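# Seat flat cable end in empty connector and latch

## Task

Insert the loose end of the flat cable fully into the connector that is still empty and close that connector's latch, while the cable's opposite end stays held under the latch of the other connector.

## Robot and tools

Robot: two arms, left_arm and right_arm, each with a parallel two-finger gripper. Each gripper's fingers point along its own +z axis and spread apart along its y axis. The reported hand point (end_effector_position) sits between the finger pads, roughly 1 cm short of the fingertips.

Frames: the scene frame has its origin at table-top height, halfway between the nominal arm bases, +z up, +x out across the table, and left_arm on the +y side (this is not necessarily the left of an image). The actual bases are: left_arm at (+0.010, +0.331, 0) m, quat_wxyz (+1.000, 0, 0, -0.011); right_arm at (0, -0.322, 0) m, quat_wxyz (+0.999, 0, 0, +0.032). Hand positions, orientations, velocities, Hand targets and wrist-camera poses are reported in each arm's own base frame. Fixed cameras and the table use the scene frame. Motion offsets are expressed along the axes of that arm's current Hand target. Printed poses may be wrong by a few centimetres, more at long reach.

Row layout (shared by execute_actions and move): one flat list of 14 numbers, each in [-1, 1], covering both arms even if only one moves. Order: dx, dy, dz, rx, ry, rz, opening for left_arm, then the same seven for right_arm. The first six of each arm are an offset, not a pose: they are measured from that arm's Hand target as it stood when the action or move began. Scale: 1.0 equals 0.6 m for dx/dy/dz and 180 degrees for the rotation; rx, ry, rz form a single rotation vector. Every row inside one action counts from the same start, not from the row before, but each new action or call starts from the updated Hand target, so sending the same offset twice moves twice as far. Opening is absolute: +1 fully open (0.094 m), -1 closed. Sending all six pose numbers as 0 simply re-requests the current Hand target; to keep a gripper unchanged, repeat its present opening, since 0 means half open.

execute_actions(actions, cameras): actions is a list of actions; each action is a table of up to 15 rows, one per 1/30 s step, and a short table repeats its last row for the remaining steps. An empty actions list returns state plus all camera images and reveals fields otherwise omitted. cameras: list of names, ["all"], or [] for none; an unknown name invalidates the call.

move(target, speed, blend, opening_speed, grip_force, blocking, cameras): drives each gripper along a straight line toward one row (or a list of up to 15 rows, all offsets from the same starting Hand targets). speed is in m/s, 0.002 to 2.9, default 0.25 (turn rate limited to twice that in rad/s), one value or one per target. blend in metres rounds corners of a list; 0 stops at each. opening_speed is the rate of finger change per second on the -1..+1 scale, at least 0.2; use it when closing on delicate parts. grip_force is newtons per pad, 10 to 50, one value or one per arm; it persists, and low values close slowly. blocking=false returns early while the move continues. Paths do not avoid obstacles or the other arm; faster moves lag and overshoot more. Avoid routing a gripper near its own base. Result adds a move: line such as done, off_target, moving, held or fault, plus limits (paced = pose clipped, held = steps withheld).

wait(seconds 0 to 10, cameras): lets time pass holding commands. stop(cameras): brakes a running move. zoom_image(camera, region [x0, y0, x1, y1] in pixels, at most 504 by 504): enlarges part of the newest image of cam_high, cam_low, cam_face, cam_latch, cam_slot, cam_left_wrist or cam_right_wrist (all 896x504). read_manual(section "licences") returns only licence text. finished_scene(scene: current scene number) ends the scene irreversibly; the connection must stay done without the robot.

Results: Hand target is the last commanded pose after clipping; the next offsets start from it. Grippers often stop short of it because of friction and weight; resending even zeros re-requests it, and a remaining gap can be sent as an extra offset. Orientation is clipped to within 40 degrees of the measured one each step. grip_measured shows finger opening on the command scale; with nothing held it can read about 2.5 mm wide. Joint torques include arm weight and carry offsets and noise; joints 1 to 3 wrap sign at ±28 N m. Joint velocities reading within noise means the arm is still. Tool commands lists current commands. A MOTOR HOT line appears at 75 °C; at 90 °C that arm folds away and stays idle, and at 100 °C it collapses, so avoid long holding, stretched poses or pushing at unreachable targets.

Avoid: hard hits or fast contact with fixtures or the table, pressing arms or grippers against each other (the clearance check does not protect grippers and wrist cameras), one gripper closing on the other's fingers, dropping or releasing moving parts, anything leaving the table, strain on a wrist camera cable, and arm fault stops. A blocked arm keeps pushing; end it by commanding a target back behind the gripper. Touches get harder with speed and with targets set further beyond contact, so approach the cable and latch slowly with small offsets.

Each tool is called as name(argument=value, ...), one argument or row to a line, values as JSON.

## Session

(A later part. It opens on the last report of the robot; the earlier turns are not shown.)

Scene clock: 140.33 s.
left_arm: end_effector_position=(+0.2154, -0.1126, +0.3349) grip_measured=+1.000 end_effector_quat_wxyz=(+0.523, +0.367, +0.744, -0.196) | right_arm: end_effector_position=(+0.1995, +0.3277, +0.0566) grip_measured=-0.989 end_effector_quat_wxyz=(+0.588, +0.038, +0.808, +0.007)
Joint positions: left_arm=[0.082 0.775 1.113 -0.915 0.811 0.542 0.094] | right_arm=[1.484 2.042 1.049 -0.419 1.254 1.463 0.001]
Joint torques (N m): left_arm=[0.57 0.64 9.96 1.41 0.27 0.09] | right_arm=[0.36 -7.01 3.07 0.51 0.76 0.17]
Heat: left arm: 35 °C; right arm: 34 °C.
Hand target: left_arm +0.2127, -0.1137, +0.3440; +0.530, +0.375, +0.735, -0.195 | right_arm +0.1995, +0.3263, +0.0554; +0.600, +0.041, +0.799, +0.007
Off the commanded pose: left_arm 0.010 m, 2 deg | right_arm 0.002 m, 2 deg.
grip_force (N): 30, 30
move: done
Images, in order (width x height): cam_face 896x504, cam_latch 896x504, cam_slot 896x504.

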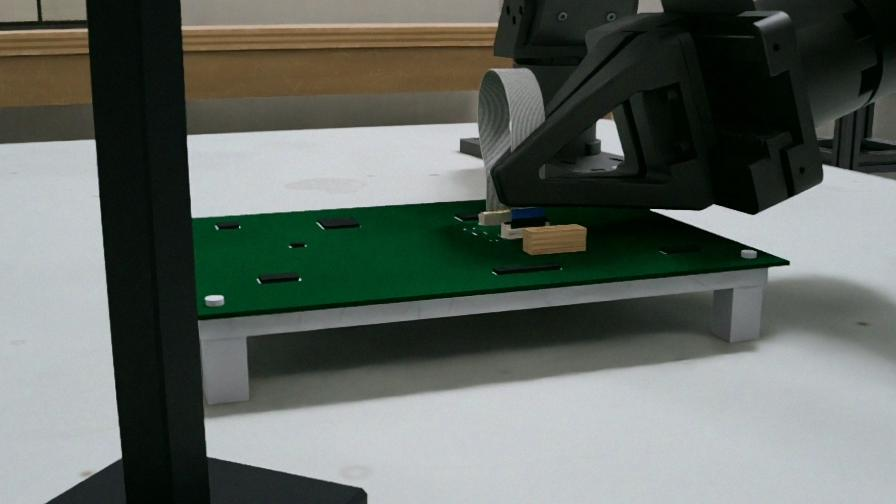

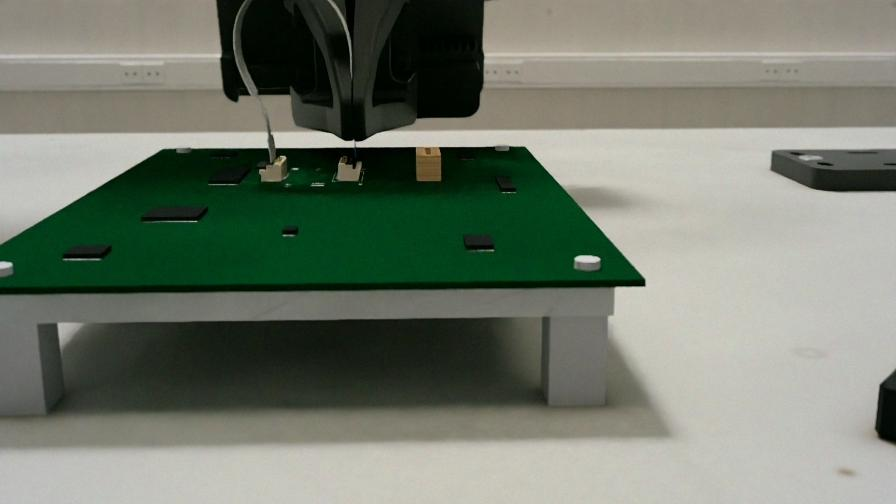

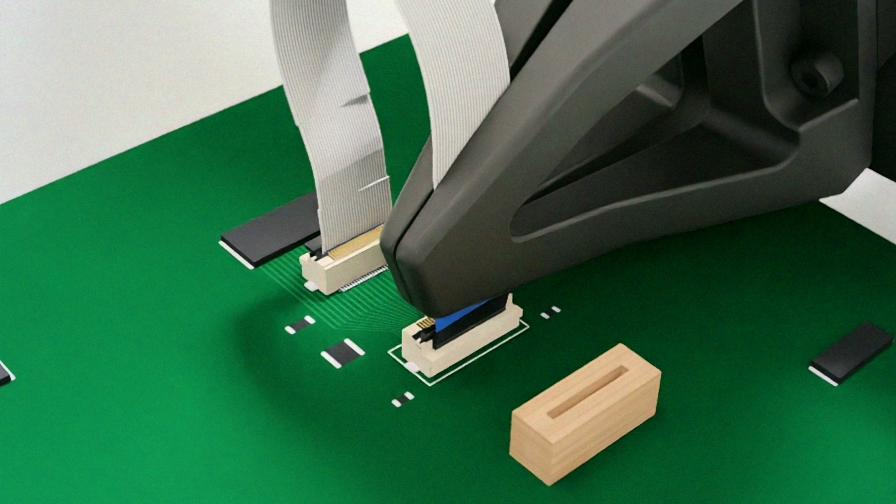

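move(
  target=[
    [0,0,0,0,0,0,1,-0.0319,0.0020,-0.0093,0,0,0,-1],
    [0,0,0,0,0,0,1,-0.0426,0.0156,0.0062,0,0,0,-1],
    [0,0,0,0,0,0,1,-0.0102,-0.0021,-0.0014,0,0,0,-1],
    [0,0,0,0,0,0,1,-0.0006,-0.0027,0.0014,0,0,0,-1],
  ],
  blend=[0.004,0,0.003,0],
  speed=0.04,
  cameras=["cam_latch","cam_slot","cam_face"],
)

zoom_image(
  camera="cam_latch",
  region=[320, 120, 376, 184],
)

zoom_image(
  camera="cam_face",
  region=[468, 170, 568, 250],
)

zoom_image(
  camera="cam_slot",
  region=[380, 270, 540, 390],
)

Scene clock: 145.57 s.
left_arm: end_effector_position=(+0.2154, -0.1126, +0.3349) grip_measured=+1.000 end_effector_quat_wxyz=(+0.523, +0.367, +0.744, -0.196) | right_arm: end_effector_position=(+0.2003, +0.3242, +0.0547) grip_measured=-0.989 end_effector_quat_wxyz=(+0.587, +0.033, +0.809, -0.001)
Joint positions: left_arm=[0.082 0.775 1.113 -0.915 0.811 0.542 0.094] | right_arm=[1.48 2.042 1.043 -0.427 1.251 1.458 0.001]
Joint torques (N m): left_arm=[0.61 0.58 9.92 1.43 0.29 0.13] | right_arm=[0.44 -7.32 2.86 0.64 0.78 0.17]
Heat: left arm: 35 °C; right arm: 34 °C.
Hand target: left_arm +0.2127, -0.1137, +0.3440; +0.530, +0.375, +0.735, -0.195 | right_arm +0.2004, +0.3245, +0.0554; +0.600, +0.041, +0.799, +0.006
Off the commanded pose: left_arm 0.010 m, 2 deg | right_arm 0.001 m, 2 deg.
grip_force (N): 30, 30
move: done
Images, in order (width x height): cam_face 896x504, cam_latch 896x504, cam_slot 896x504.

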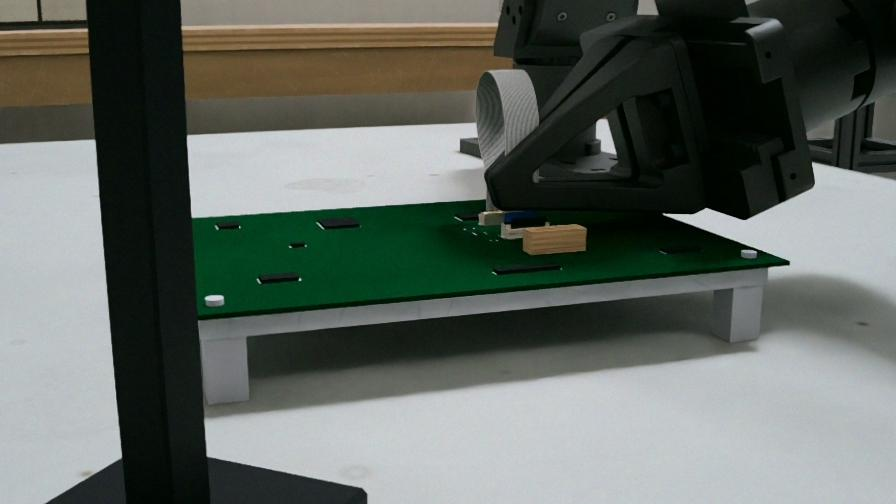

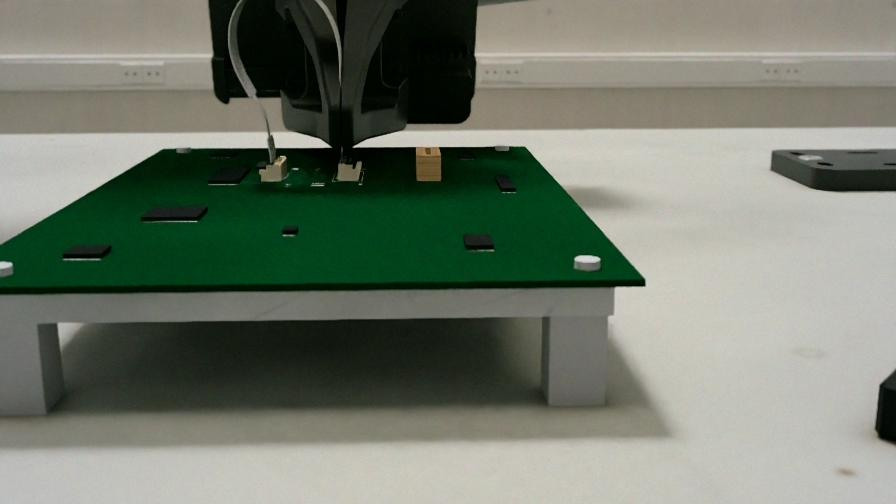

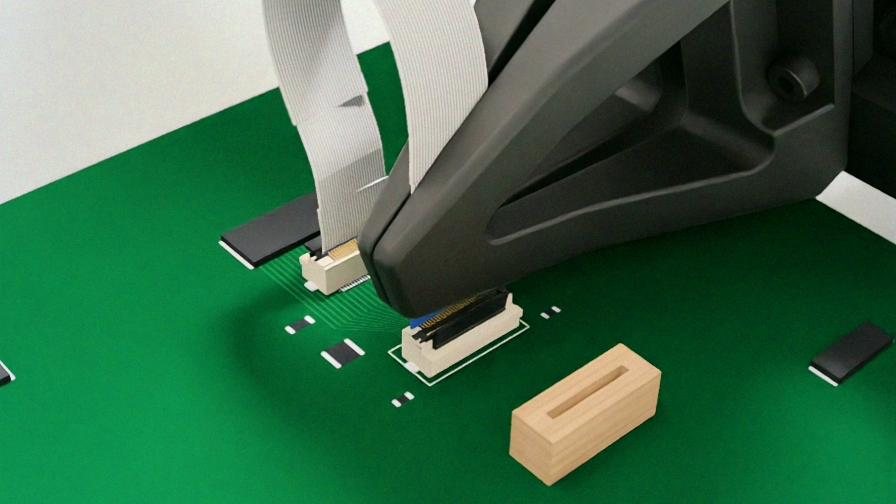

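Scaled by 7.875 from the camera's 896x504 image, which has a finer 1280x720 frame.

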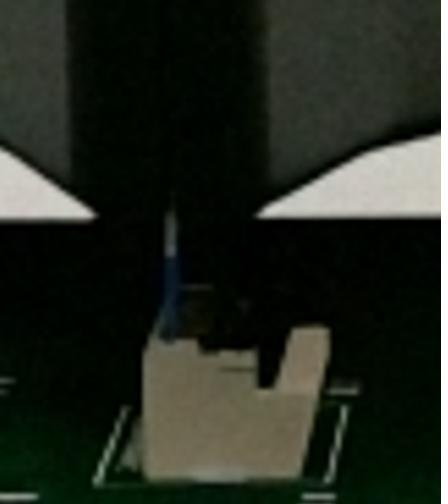

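Scaled by 5.040 from the camera's 896x504 image, which has a finer 1280x720 frame.

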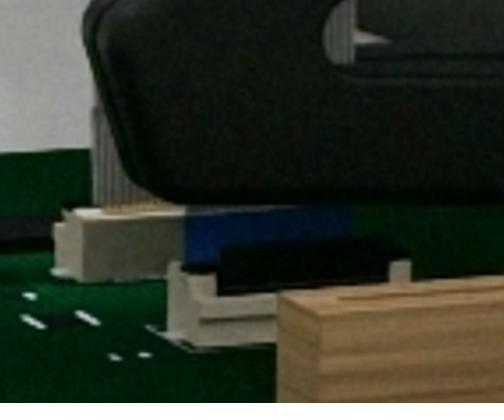

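Scaled by 3.150 from the camera's 896x504 image, which has a finer 1280x720 frame.

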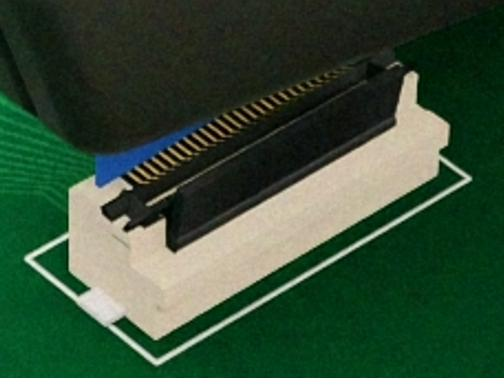

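move(
  target=[
    [0,0,0,0,0,0,1,-0.0319,0.0020,-0.0093,0,0,0,-1],
    [0,0,0,0,0,0,1,-0.0409,0.0208,0.0040,0,0,0,-1],
    [0,0,0,0,0,0,1,-0.0085,0.0030,-0.0037,0,0,0,-1],
    [0,0,0,0,0,0,1,0.0011,0.0024,-0.0009,0,0,0,-1],
  ],
  blend=[0.004,0,0.003,0],
  speed=0.04,
  cameras=["cam_latch","cam_slot","cam_face"],
)

zoom_image(
  camera="cam_latch",
  region=[320, 120, 376, 184],
)

zoom_image(
  camera="cam_face",
  region=[468, 170, 568, 250],
)

zoom_image(
  camera="cam_slot",
  region=[380, 270, 540, 390],
)

Scene clock: 151.97 s.
left_arm: end_effector_position=(+0.2154, -0.1126, +0.3349) grip_measured=+1.000 end_effector_quat_wxyz=(+0.523, +0.367, +0.744, -0.196) | right_arm: end_effector_position=(+0.1995, +0.3255, +0.0548) grip_measured=-0.989 end_effector_quat_wxyz=(+0.586, +0.034, +0.810, +0.000)
Joint positions: left_arm=[0.082 0.775 1.113 -0.915 0.811 0.542 0.094] | right_arm=[1.483 2.045 1.05 -0.437 1.249 1.465 0.001]
Joint torques (N m): left_arm=[0.5 0.57 9.88 1.38 0.29 0.12] | right_arm=[0.46 -7.13 2.97 0.64 0.8 0.17]
Heat: left arm: 36 °C; right arm: 33 °C.
Hand target: left_arm +0.2127, -0.1137, +0.3440; +0.530, +0.375, +0.735, -0.195 | right_arm +0.1997, +0.3261, +0.0551; +0.600, +0.041, +0.799, +0.007
Off the commanded pose: left_arm 0.010 m, 2 deg | right_arm 0.001 m, 2 deg.
grip_force (N): 30, 30
move: done
Images, in order (width x height): cam_face 896x504, cam_latch 896x504, cam_slot 896x504.

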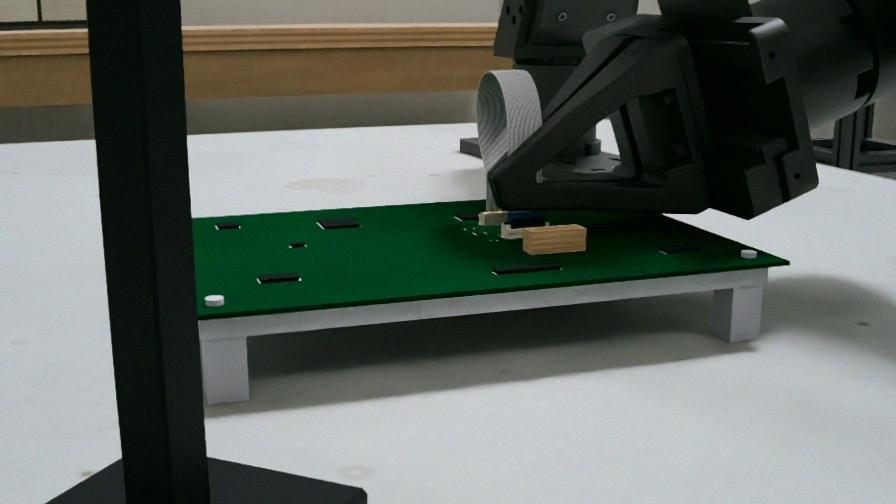

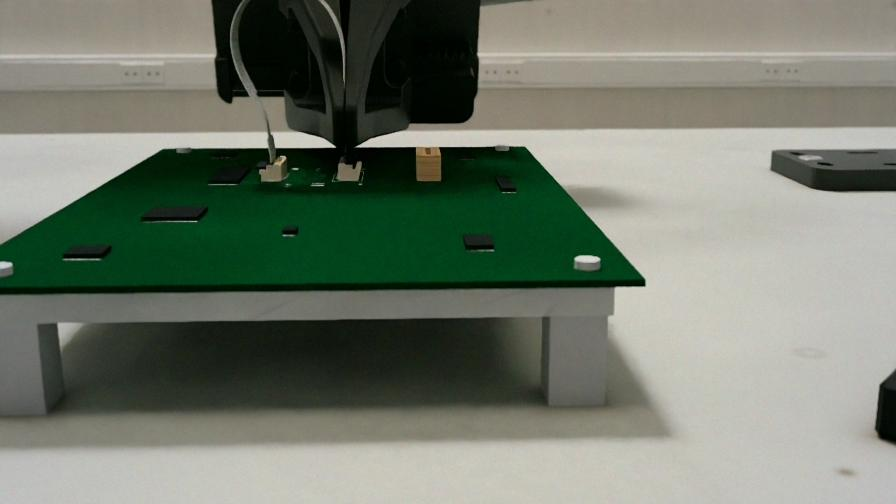

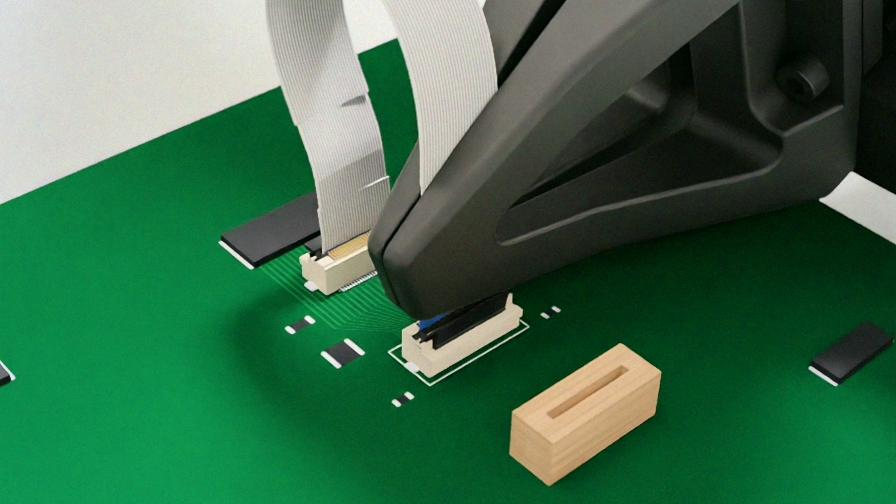

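Scaled by 7.875 from the camera's 896x504 image, which has a finer 1280x720 frame.

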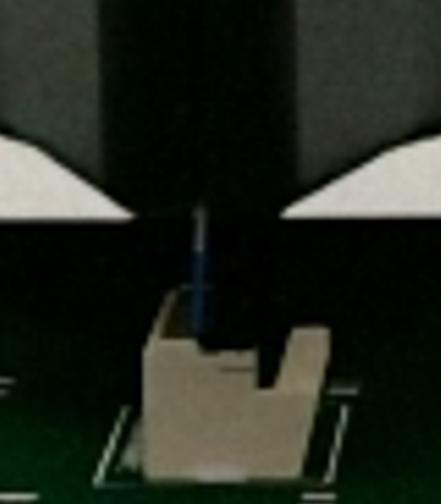

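Scaled by 5.040 from the camera's 896x504 image, which has a finer 1280x720 frame.

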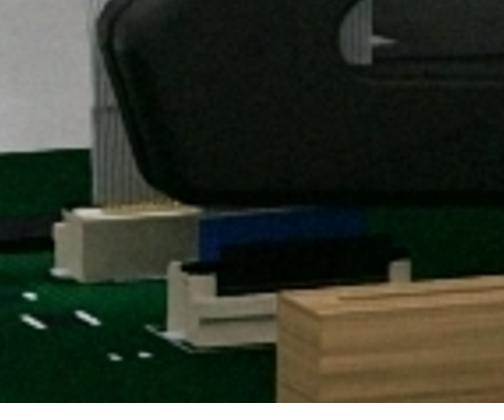

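Scaled by 3.150 from the camera's 896x504 image, which has a finer 1280x720 frame.

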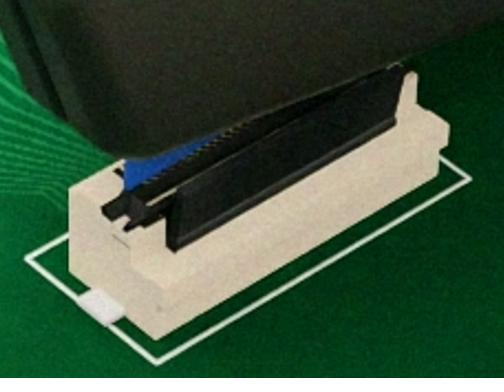

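move(
  target=[
    [0,0,0,0,0,0,1,-0.0319,0.0020,-0.0093,0,0,0,-1],
    [0,0,0,0,0,0,1,-0.0417,0.0202,0.0043,0,0,0,-1],
    [0,0,0,0,0,0,1,-0.0093,0.0024,-0.0034,0,0,0,-1],
    [0,0,0,0,0,0,1,0.0003,0.0018,-0.0006,0,0,0,-1],
  ],
  blend=[0.004,0,0.003,0],
  speed=0.04,
  cameras=["cam_latch","cam_slot","cam_face"],
)

zoom_image(
  camera="cam_latch",
  region=[320, 120, 376, 184],
)

zoom_image(
  camera="cam_face",
  region=[468, 170, 568, 250],
)

zoom_image(
  camera="cam_slot",
  region=[380, 270, 540, 390],
)

Scene clock: 157.23 s.
left_arm: end_effector_position=(+0.2154, -0.1126, +0.3349) grip_measured=+1.000 end_effector_quat_wxyz=(+0.523, +0.367, +0.744, -0.196) | right_arm: end_effector_position=(+0.1993, +0.3267, +0.0545) grip_measured=-0.989 end_effector_quat_wxyz=(+0.586, +0.034, +0.810, +0.000)
Joint positions: left_arm=[0.082 0.775 1.113 -0.915 0.811 0.542 0.094] | right_arm=[1.483 2.049 1.057 -0.442 1.249 1.47 0.001]
Joint torques (N m): left_arm=[0.44 0.61 10.03 1.37 0.3 0.13] | right_arm=[0.5 -7.27 2.95 0.62 0.8 0.15]
Heat: left arm: 36 °C; right arm: 34 °C.
Hand target: left_arm +0.2127, -0.1137, +0.3440; +0.530, +0.375, +0.735, -0.195 | right_arm +0.1994, +0.3271, +0.0551; +0.600, +0.041, +0.799, +0.007
Off the commanded pose: left_arm 0.010 m, 2 deg | right_arm 0.001 m, 2 deg.
grip_force (N): 30, 30
move: done
Images, in order (width x height): cam_face 896x504, cam_latch 896x504, cam_slot 896x504.

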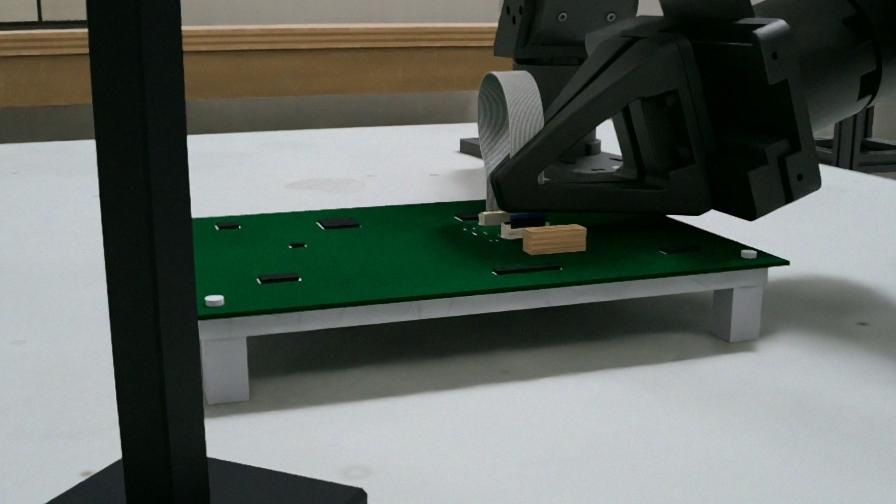

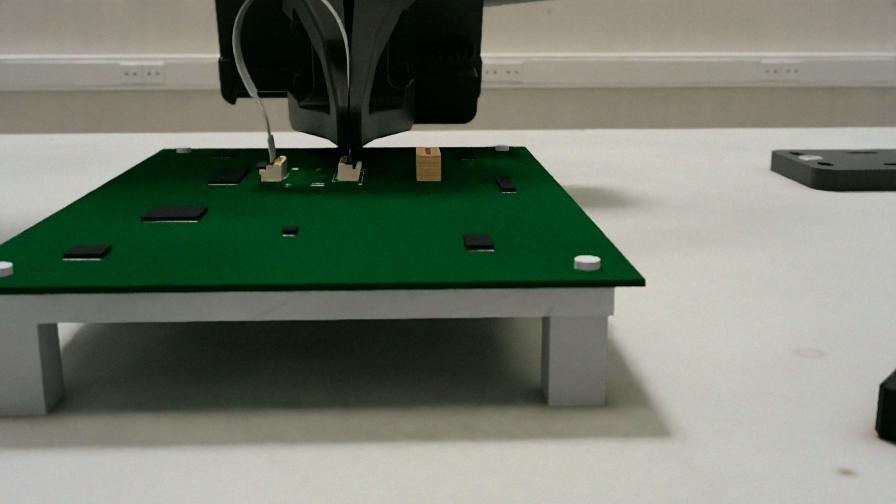

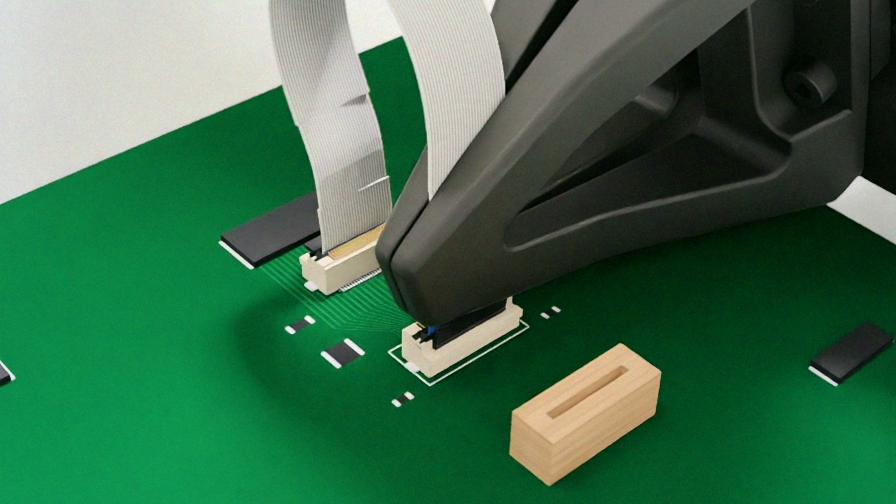

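Scaled by 7.875 from the camera's 896x504 image, which has a finer 1280x720 frame.

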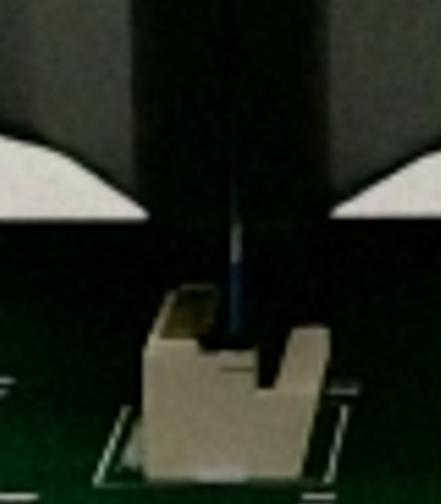

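Scaled by 5.040 from the camera's 896x504 image, which has a finer 1280x720 frame.

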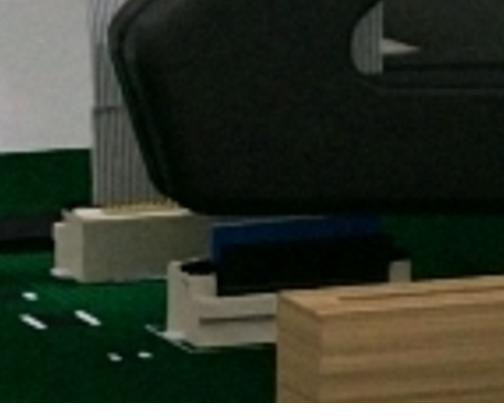

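Scaled by 3.150 from the camera's 896x504 image, which has a finer 1280x720 frame.

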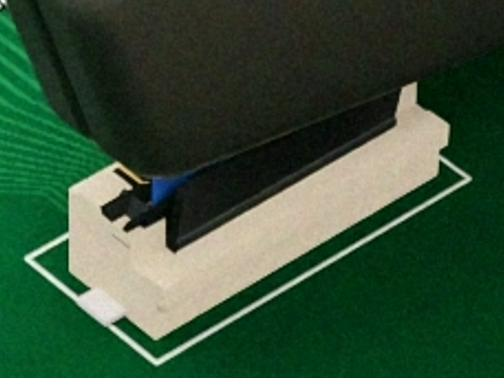

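move(
  target=[0,0,0,0,0,0,1,0.0055,-0.0017,0.0017,0.0012,0,-0.0036,-1],
  speed=0.03,
  cameras=["cam_latch","cam_slot","cam_face"],
)

zoom_image(
  camera="cam_latch",
  region=[320, 120, 376, 184],
)

zoom_image(
  camera="cam_face",
  region=[468, 170, 568, 250],
)

zoom_image(
  camera="cam_slot",
  region=[380, 270, 540, 390],
)

Scene clock: 159.77 s.
left_arm: end_effector_position=(+0.2154, -0.1126, +0.3349) grip_measured=+1.000 end_effector_quat_wxyz=(+0.523, +0.367, +0.744, -0.196) | right_arm: end_effector_position=(+0.1992, +0.3266, +0.0542) grip_measured=-0.989 end_effector_quat_wxyz=(+0.590, +0.033, +0.807, -0.002)
Joint positions: left_arm=[0.082 0.775 1.113 -0.915 0.811 0.542 0.094] | right_arm=[1.486 2.056 1.057 -0.441 1.26 1.471 0.001]
Joint torques (N m): left_arm=[0.58 0.44 9.94 1.42 0.3 0.13] | right_arm=[0.28 -6.91 2.96 0.58 0.72 0.16]
Heat: left arm: 36 °C; right arm: 34 °C.
Hand target: left_arm +0.2127, -0.1137, +0.3440; +0.530, +0.375, +0.735, -0.195 | right_arm +0.1994, +0.3264, +0.0515; +0.600, +0.038, +0.799, +0.002
Off the commanded pose: left_arm 0.010 m, 2 deg | right_arm 0.003 m, 2 deg.
grip_force (N): 30, 30
move: done
Images, in order (width x height): cam_face 896x504, cam_latch 896x504, cam_slot 896x504.

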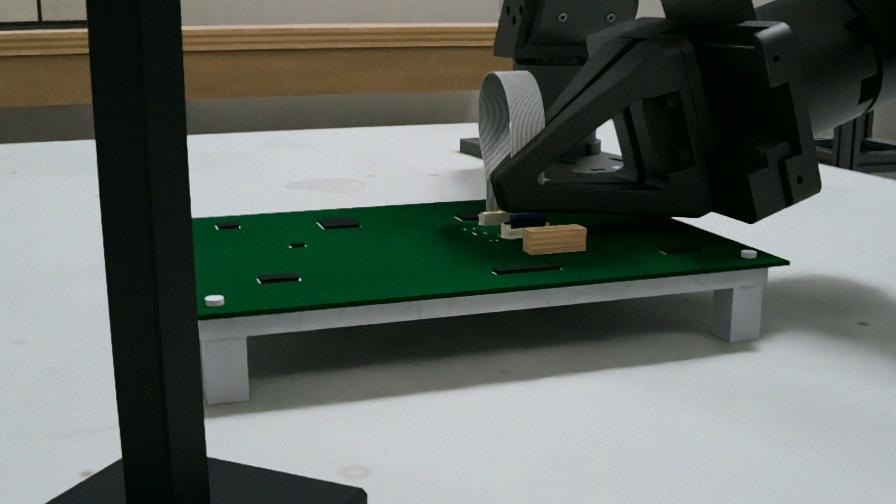

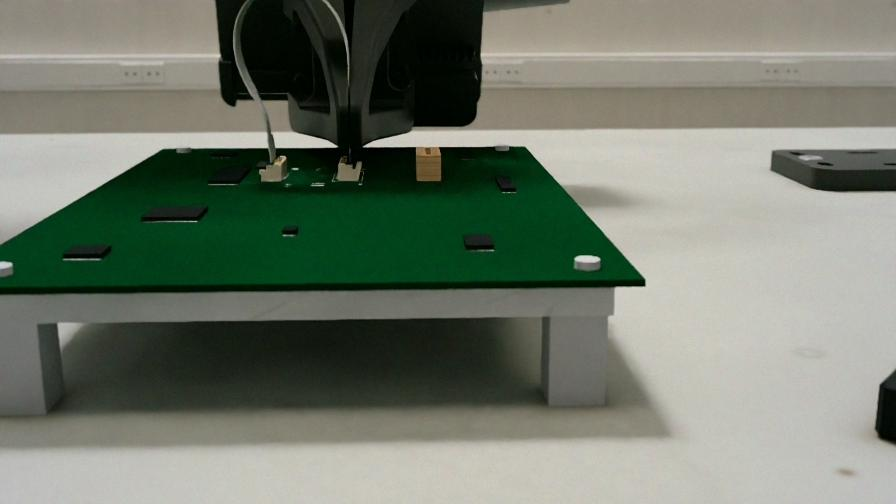

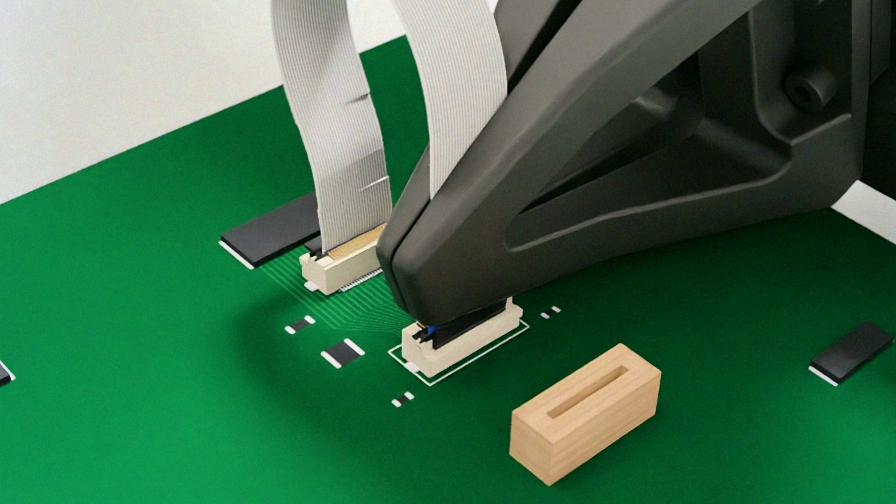

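Scaled by 7.875 from the camera's 896x504 image, which has a finer 1280x720 frame.

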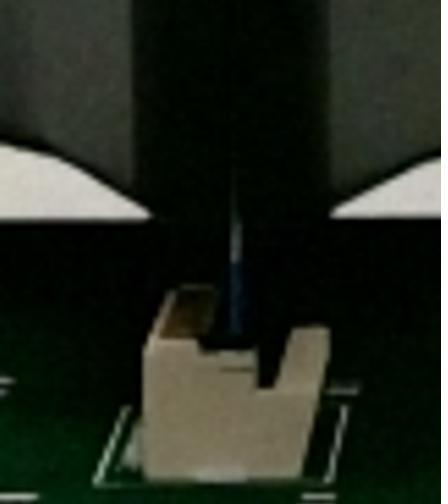

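Scaled by 5.040 from the camera's 896x504 image, which has a finer 1280x720 frame.

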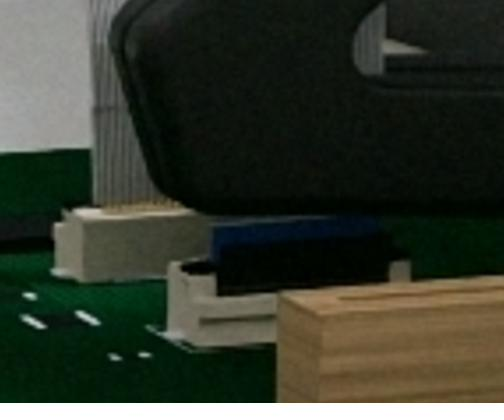

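Scaled by 3.150 from the camera's 896x504 image, which has a finer 1280x720 frame.

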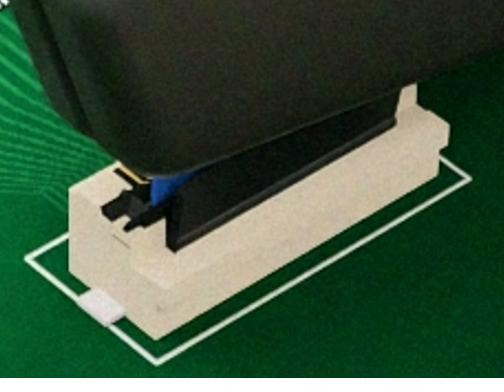

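move(
  target=[0,0,0,0,0,0,1,0.0055,-0.0013,0.0017,0.0006,0.0030,-0.0018,-1],
  speed=0.03,
  cameras=["cam_latch","cam_slot","cam_face"],
)

zoom_image(
  camera="cam_latch",
  region=[320, 120, 376, 184],
)

zoom_image(
  camera="cam_slot",
  region=[380, 270, 540, 390],
)

Scene clock: 161.90 s.
left_arm: end_effector_position=(+0.2154, -0.1126, +0.3349) grip_measured=+1.000 end_effector_quat_wxyz=(+0.523, +0.367, +0.744, -0.196) | right_arm: end_effector_position=(+0.1992, +0.3267, +0.0539) grip_measured=-0.989 end_effector_quat_wxyz=(+0.591, +0.032, +0.806, -0.002)
Joint positions: left_arm=[0.082 0.775 1.113 -0.915 0.811 0.542 0.094] | right_arm=[1.486 2.058 1.057 -0.439 1.262 1.471 0.001]
Joint torques (N m): left_arm=[0.55 0.55 10.02 1.4 0.28 0.13] | right_arm=[0.1 -6.72 2.85 0.6 0.61 0.14]
Heat: left arm: 36 °C; right arm: 34 °C.
Hand target: left_arm +0.2127, -0.1137, +0.3440; +0.530, +0.375, +0.735, -0.195 | right_arm +0.1994, +0.3257, +0.0480; +0.596, +0.036, +0.802, -0.001
Off the commanded pose: left_arm 0.010 m, 2 deg | right_arm 0.006 m, 1 deg.
grip_force (N): 30, 30
move: done
Images, in order (width x height): cam_face 896x504, cam_latch 896x504, cam_slot 896x504.

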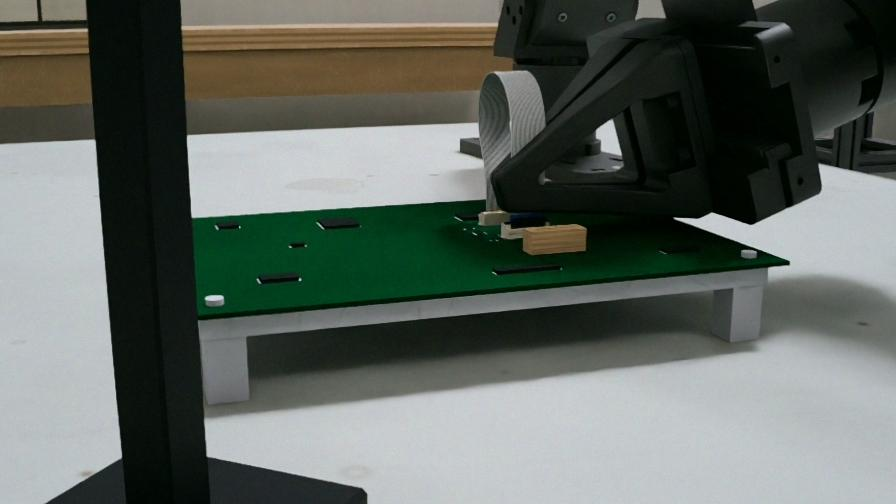

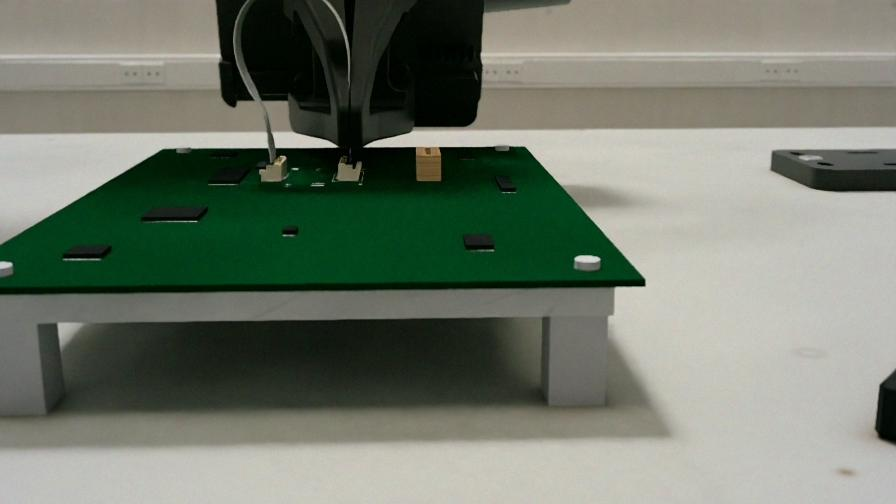

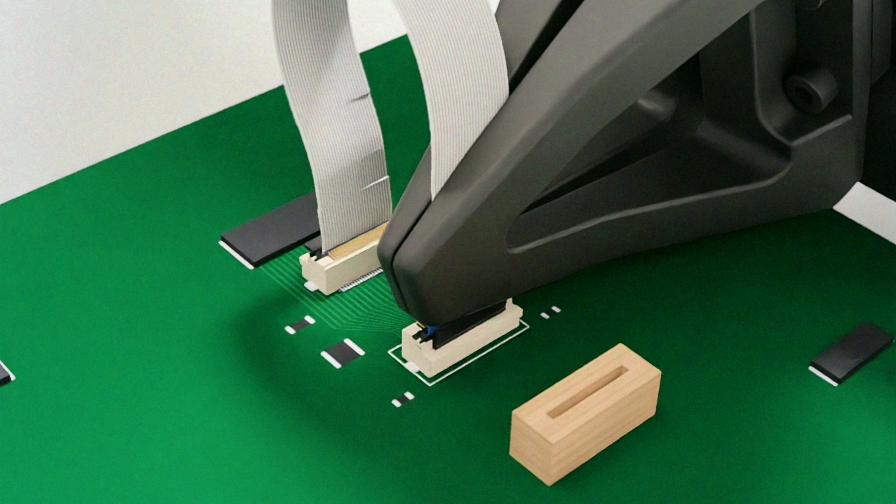

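Scaled by 7.875 from the camera's 896x504 image, which has a finer 1280x720 frame.

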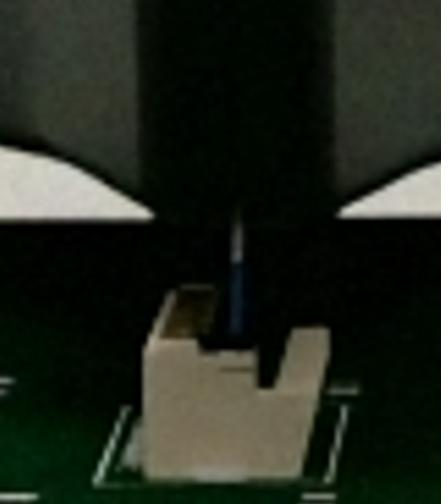

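Scaled by 3.150 from the camera's 896x504 image, which has a finer 1280x720 frame.

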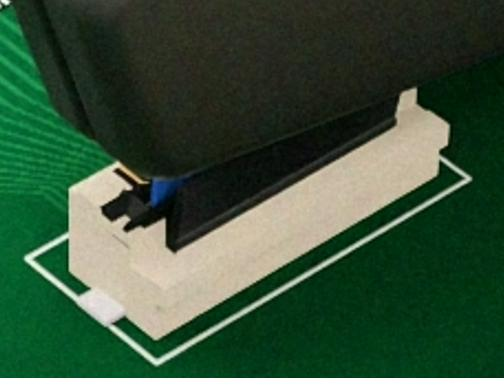

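move(
  target=[0,0,0,0,0,0,1,0.0030,-0.0026,0.0011,0,0,0,-1],
  speed=0.03,
  cameras=["cam_latch","cam_slot","cam_face"],
)

zoom_image(
  camera="cam_latch",
  region=[320, 120, 376, 184],
)

zoom_image(
  camera="cam_slot",
  region=[380, 270, 540, 390],
)

zoom_image(
  camera="cam_face",
  region=[468, 170, 568, 250],
)

Scene clock: 165.17 s.
left_arm: end_effector_position=(+0.2154, -0.1126, +0.3349) grip_measured=+1.000 end_effector_quat_wxyz=(+0.523, +0.367, +0.744, -0.196) | right_arm: end_effector_position=(+0.1992, +0.3267, +0.0536) grip_measured=-0.989 end_effector_quat_wxyz=(+0.592, +0.034, +0.805, +0.001)
Joint positions: left_arm=[0.082 0.775 1.113 -0.915 0.811 0.542 0.094] | right_arm=[1.486 2.058 1.052 -0.428 1.264 1.471 0.001]
Joint torques (N m): left_arm=[0.7 0.65 10.11 1.42 0.29 0.12] | right_arm=[0.03 -6.64 2.51 0.6 0.59 0.13]
Heat: left arm: 36 °C; right arm: 34 °C.
Hand target: left_arm +0.2127, -0.1137, +0.3440; +0.530, +0.375, +0.735, -0.195 | right_arm +0.1994, +0.3244, +0.0461; +0.596, +0.036, +0.802, +0.000
Off the commanded pose: left_arm 0.010 m, 2 deg | right_arm 0.008 m, 1 deg.
grip_force (N): 30, 30
move: done
Images, in order (width x height): cam_face 896x504, cam_latch 896x504, cam_slot 896x504.

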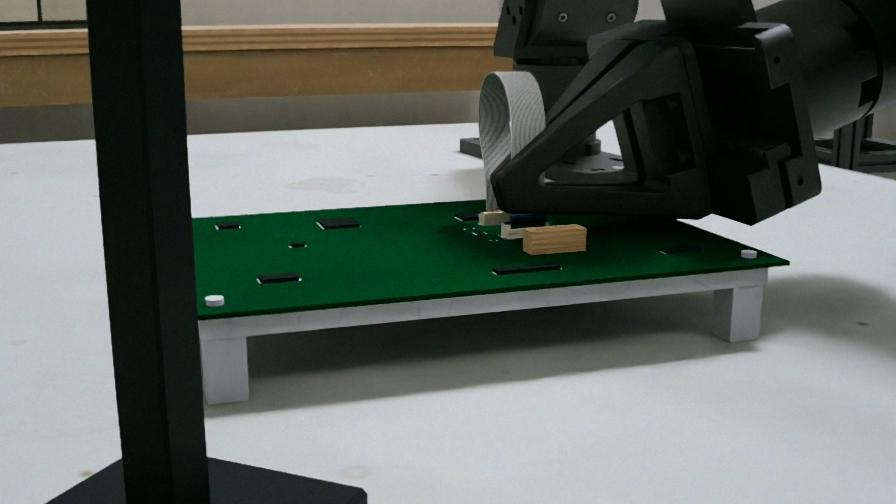

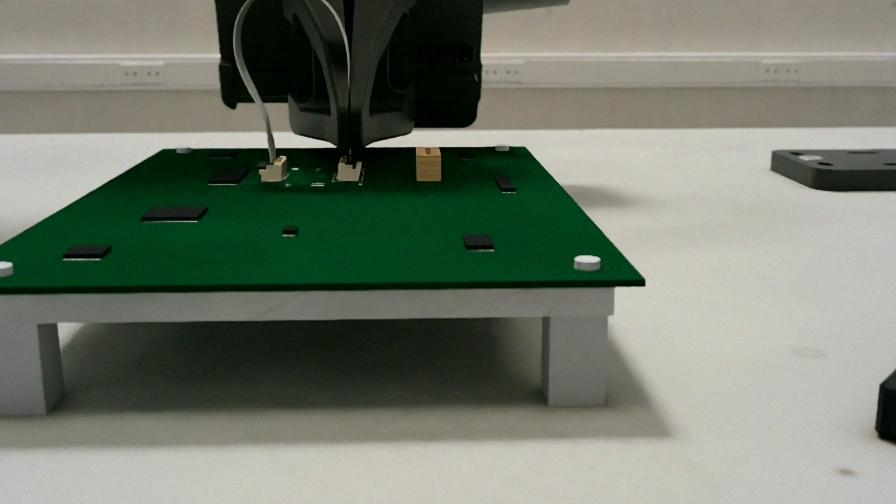

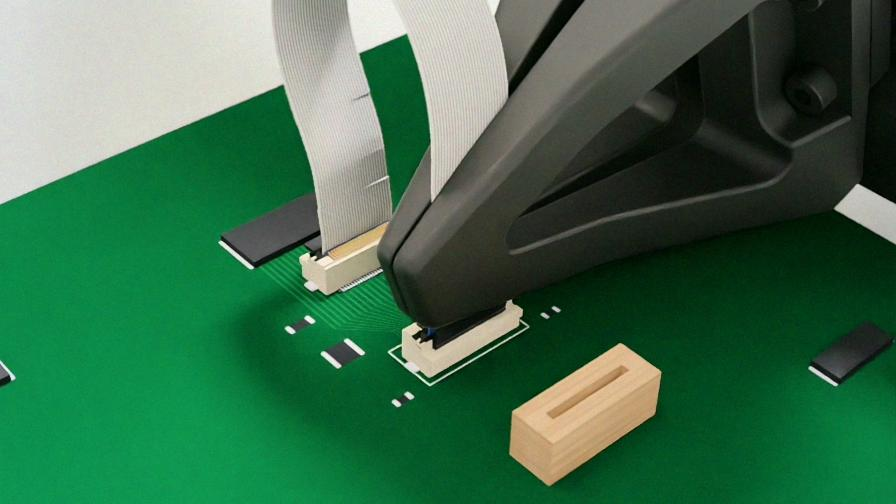

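Scaled by 7.875 from the camera's 896x504 image, which has a finer 1280x720 frame.

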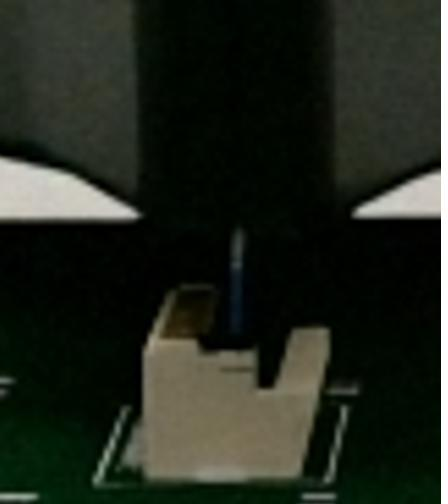

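Scaled by 3.150 from the camera's 896x504 image, which has a finer 1280x720 frame.

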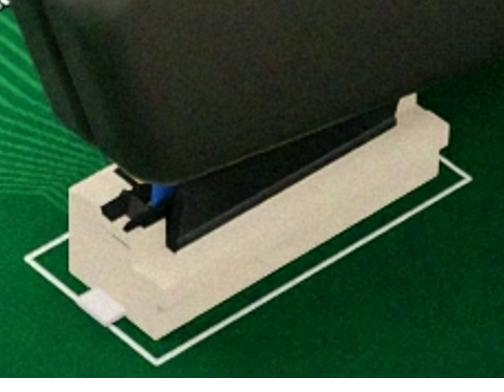

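Scaled by 5.040 from the camera's 896x504 image, which has a finer 1280x720 frame.

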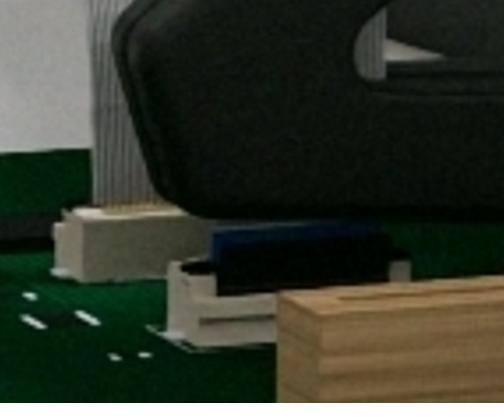

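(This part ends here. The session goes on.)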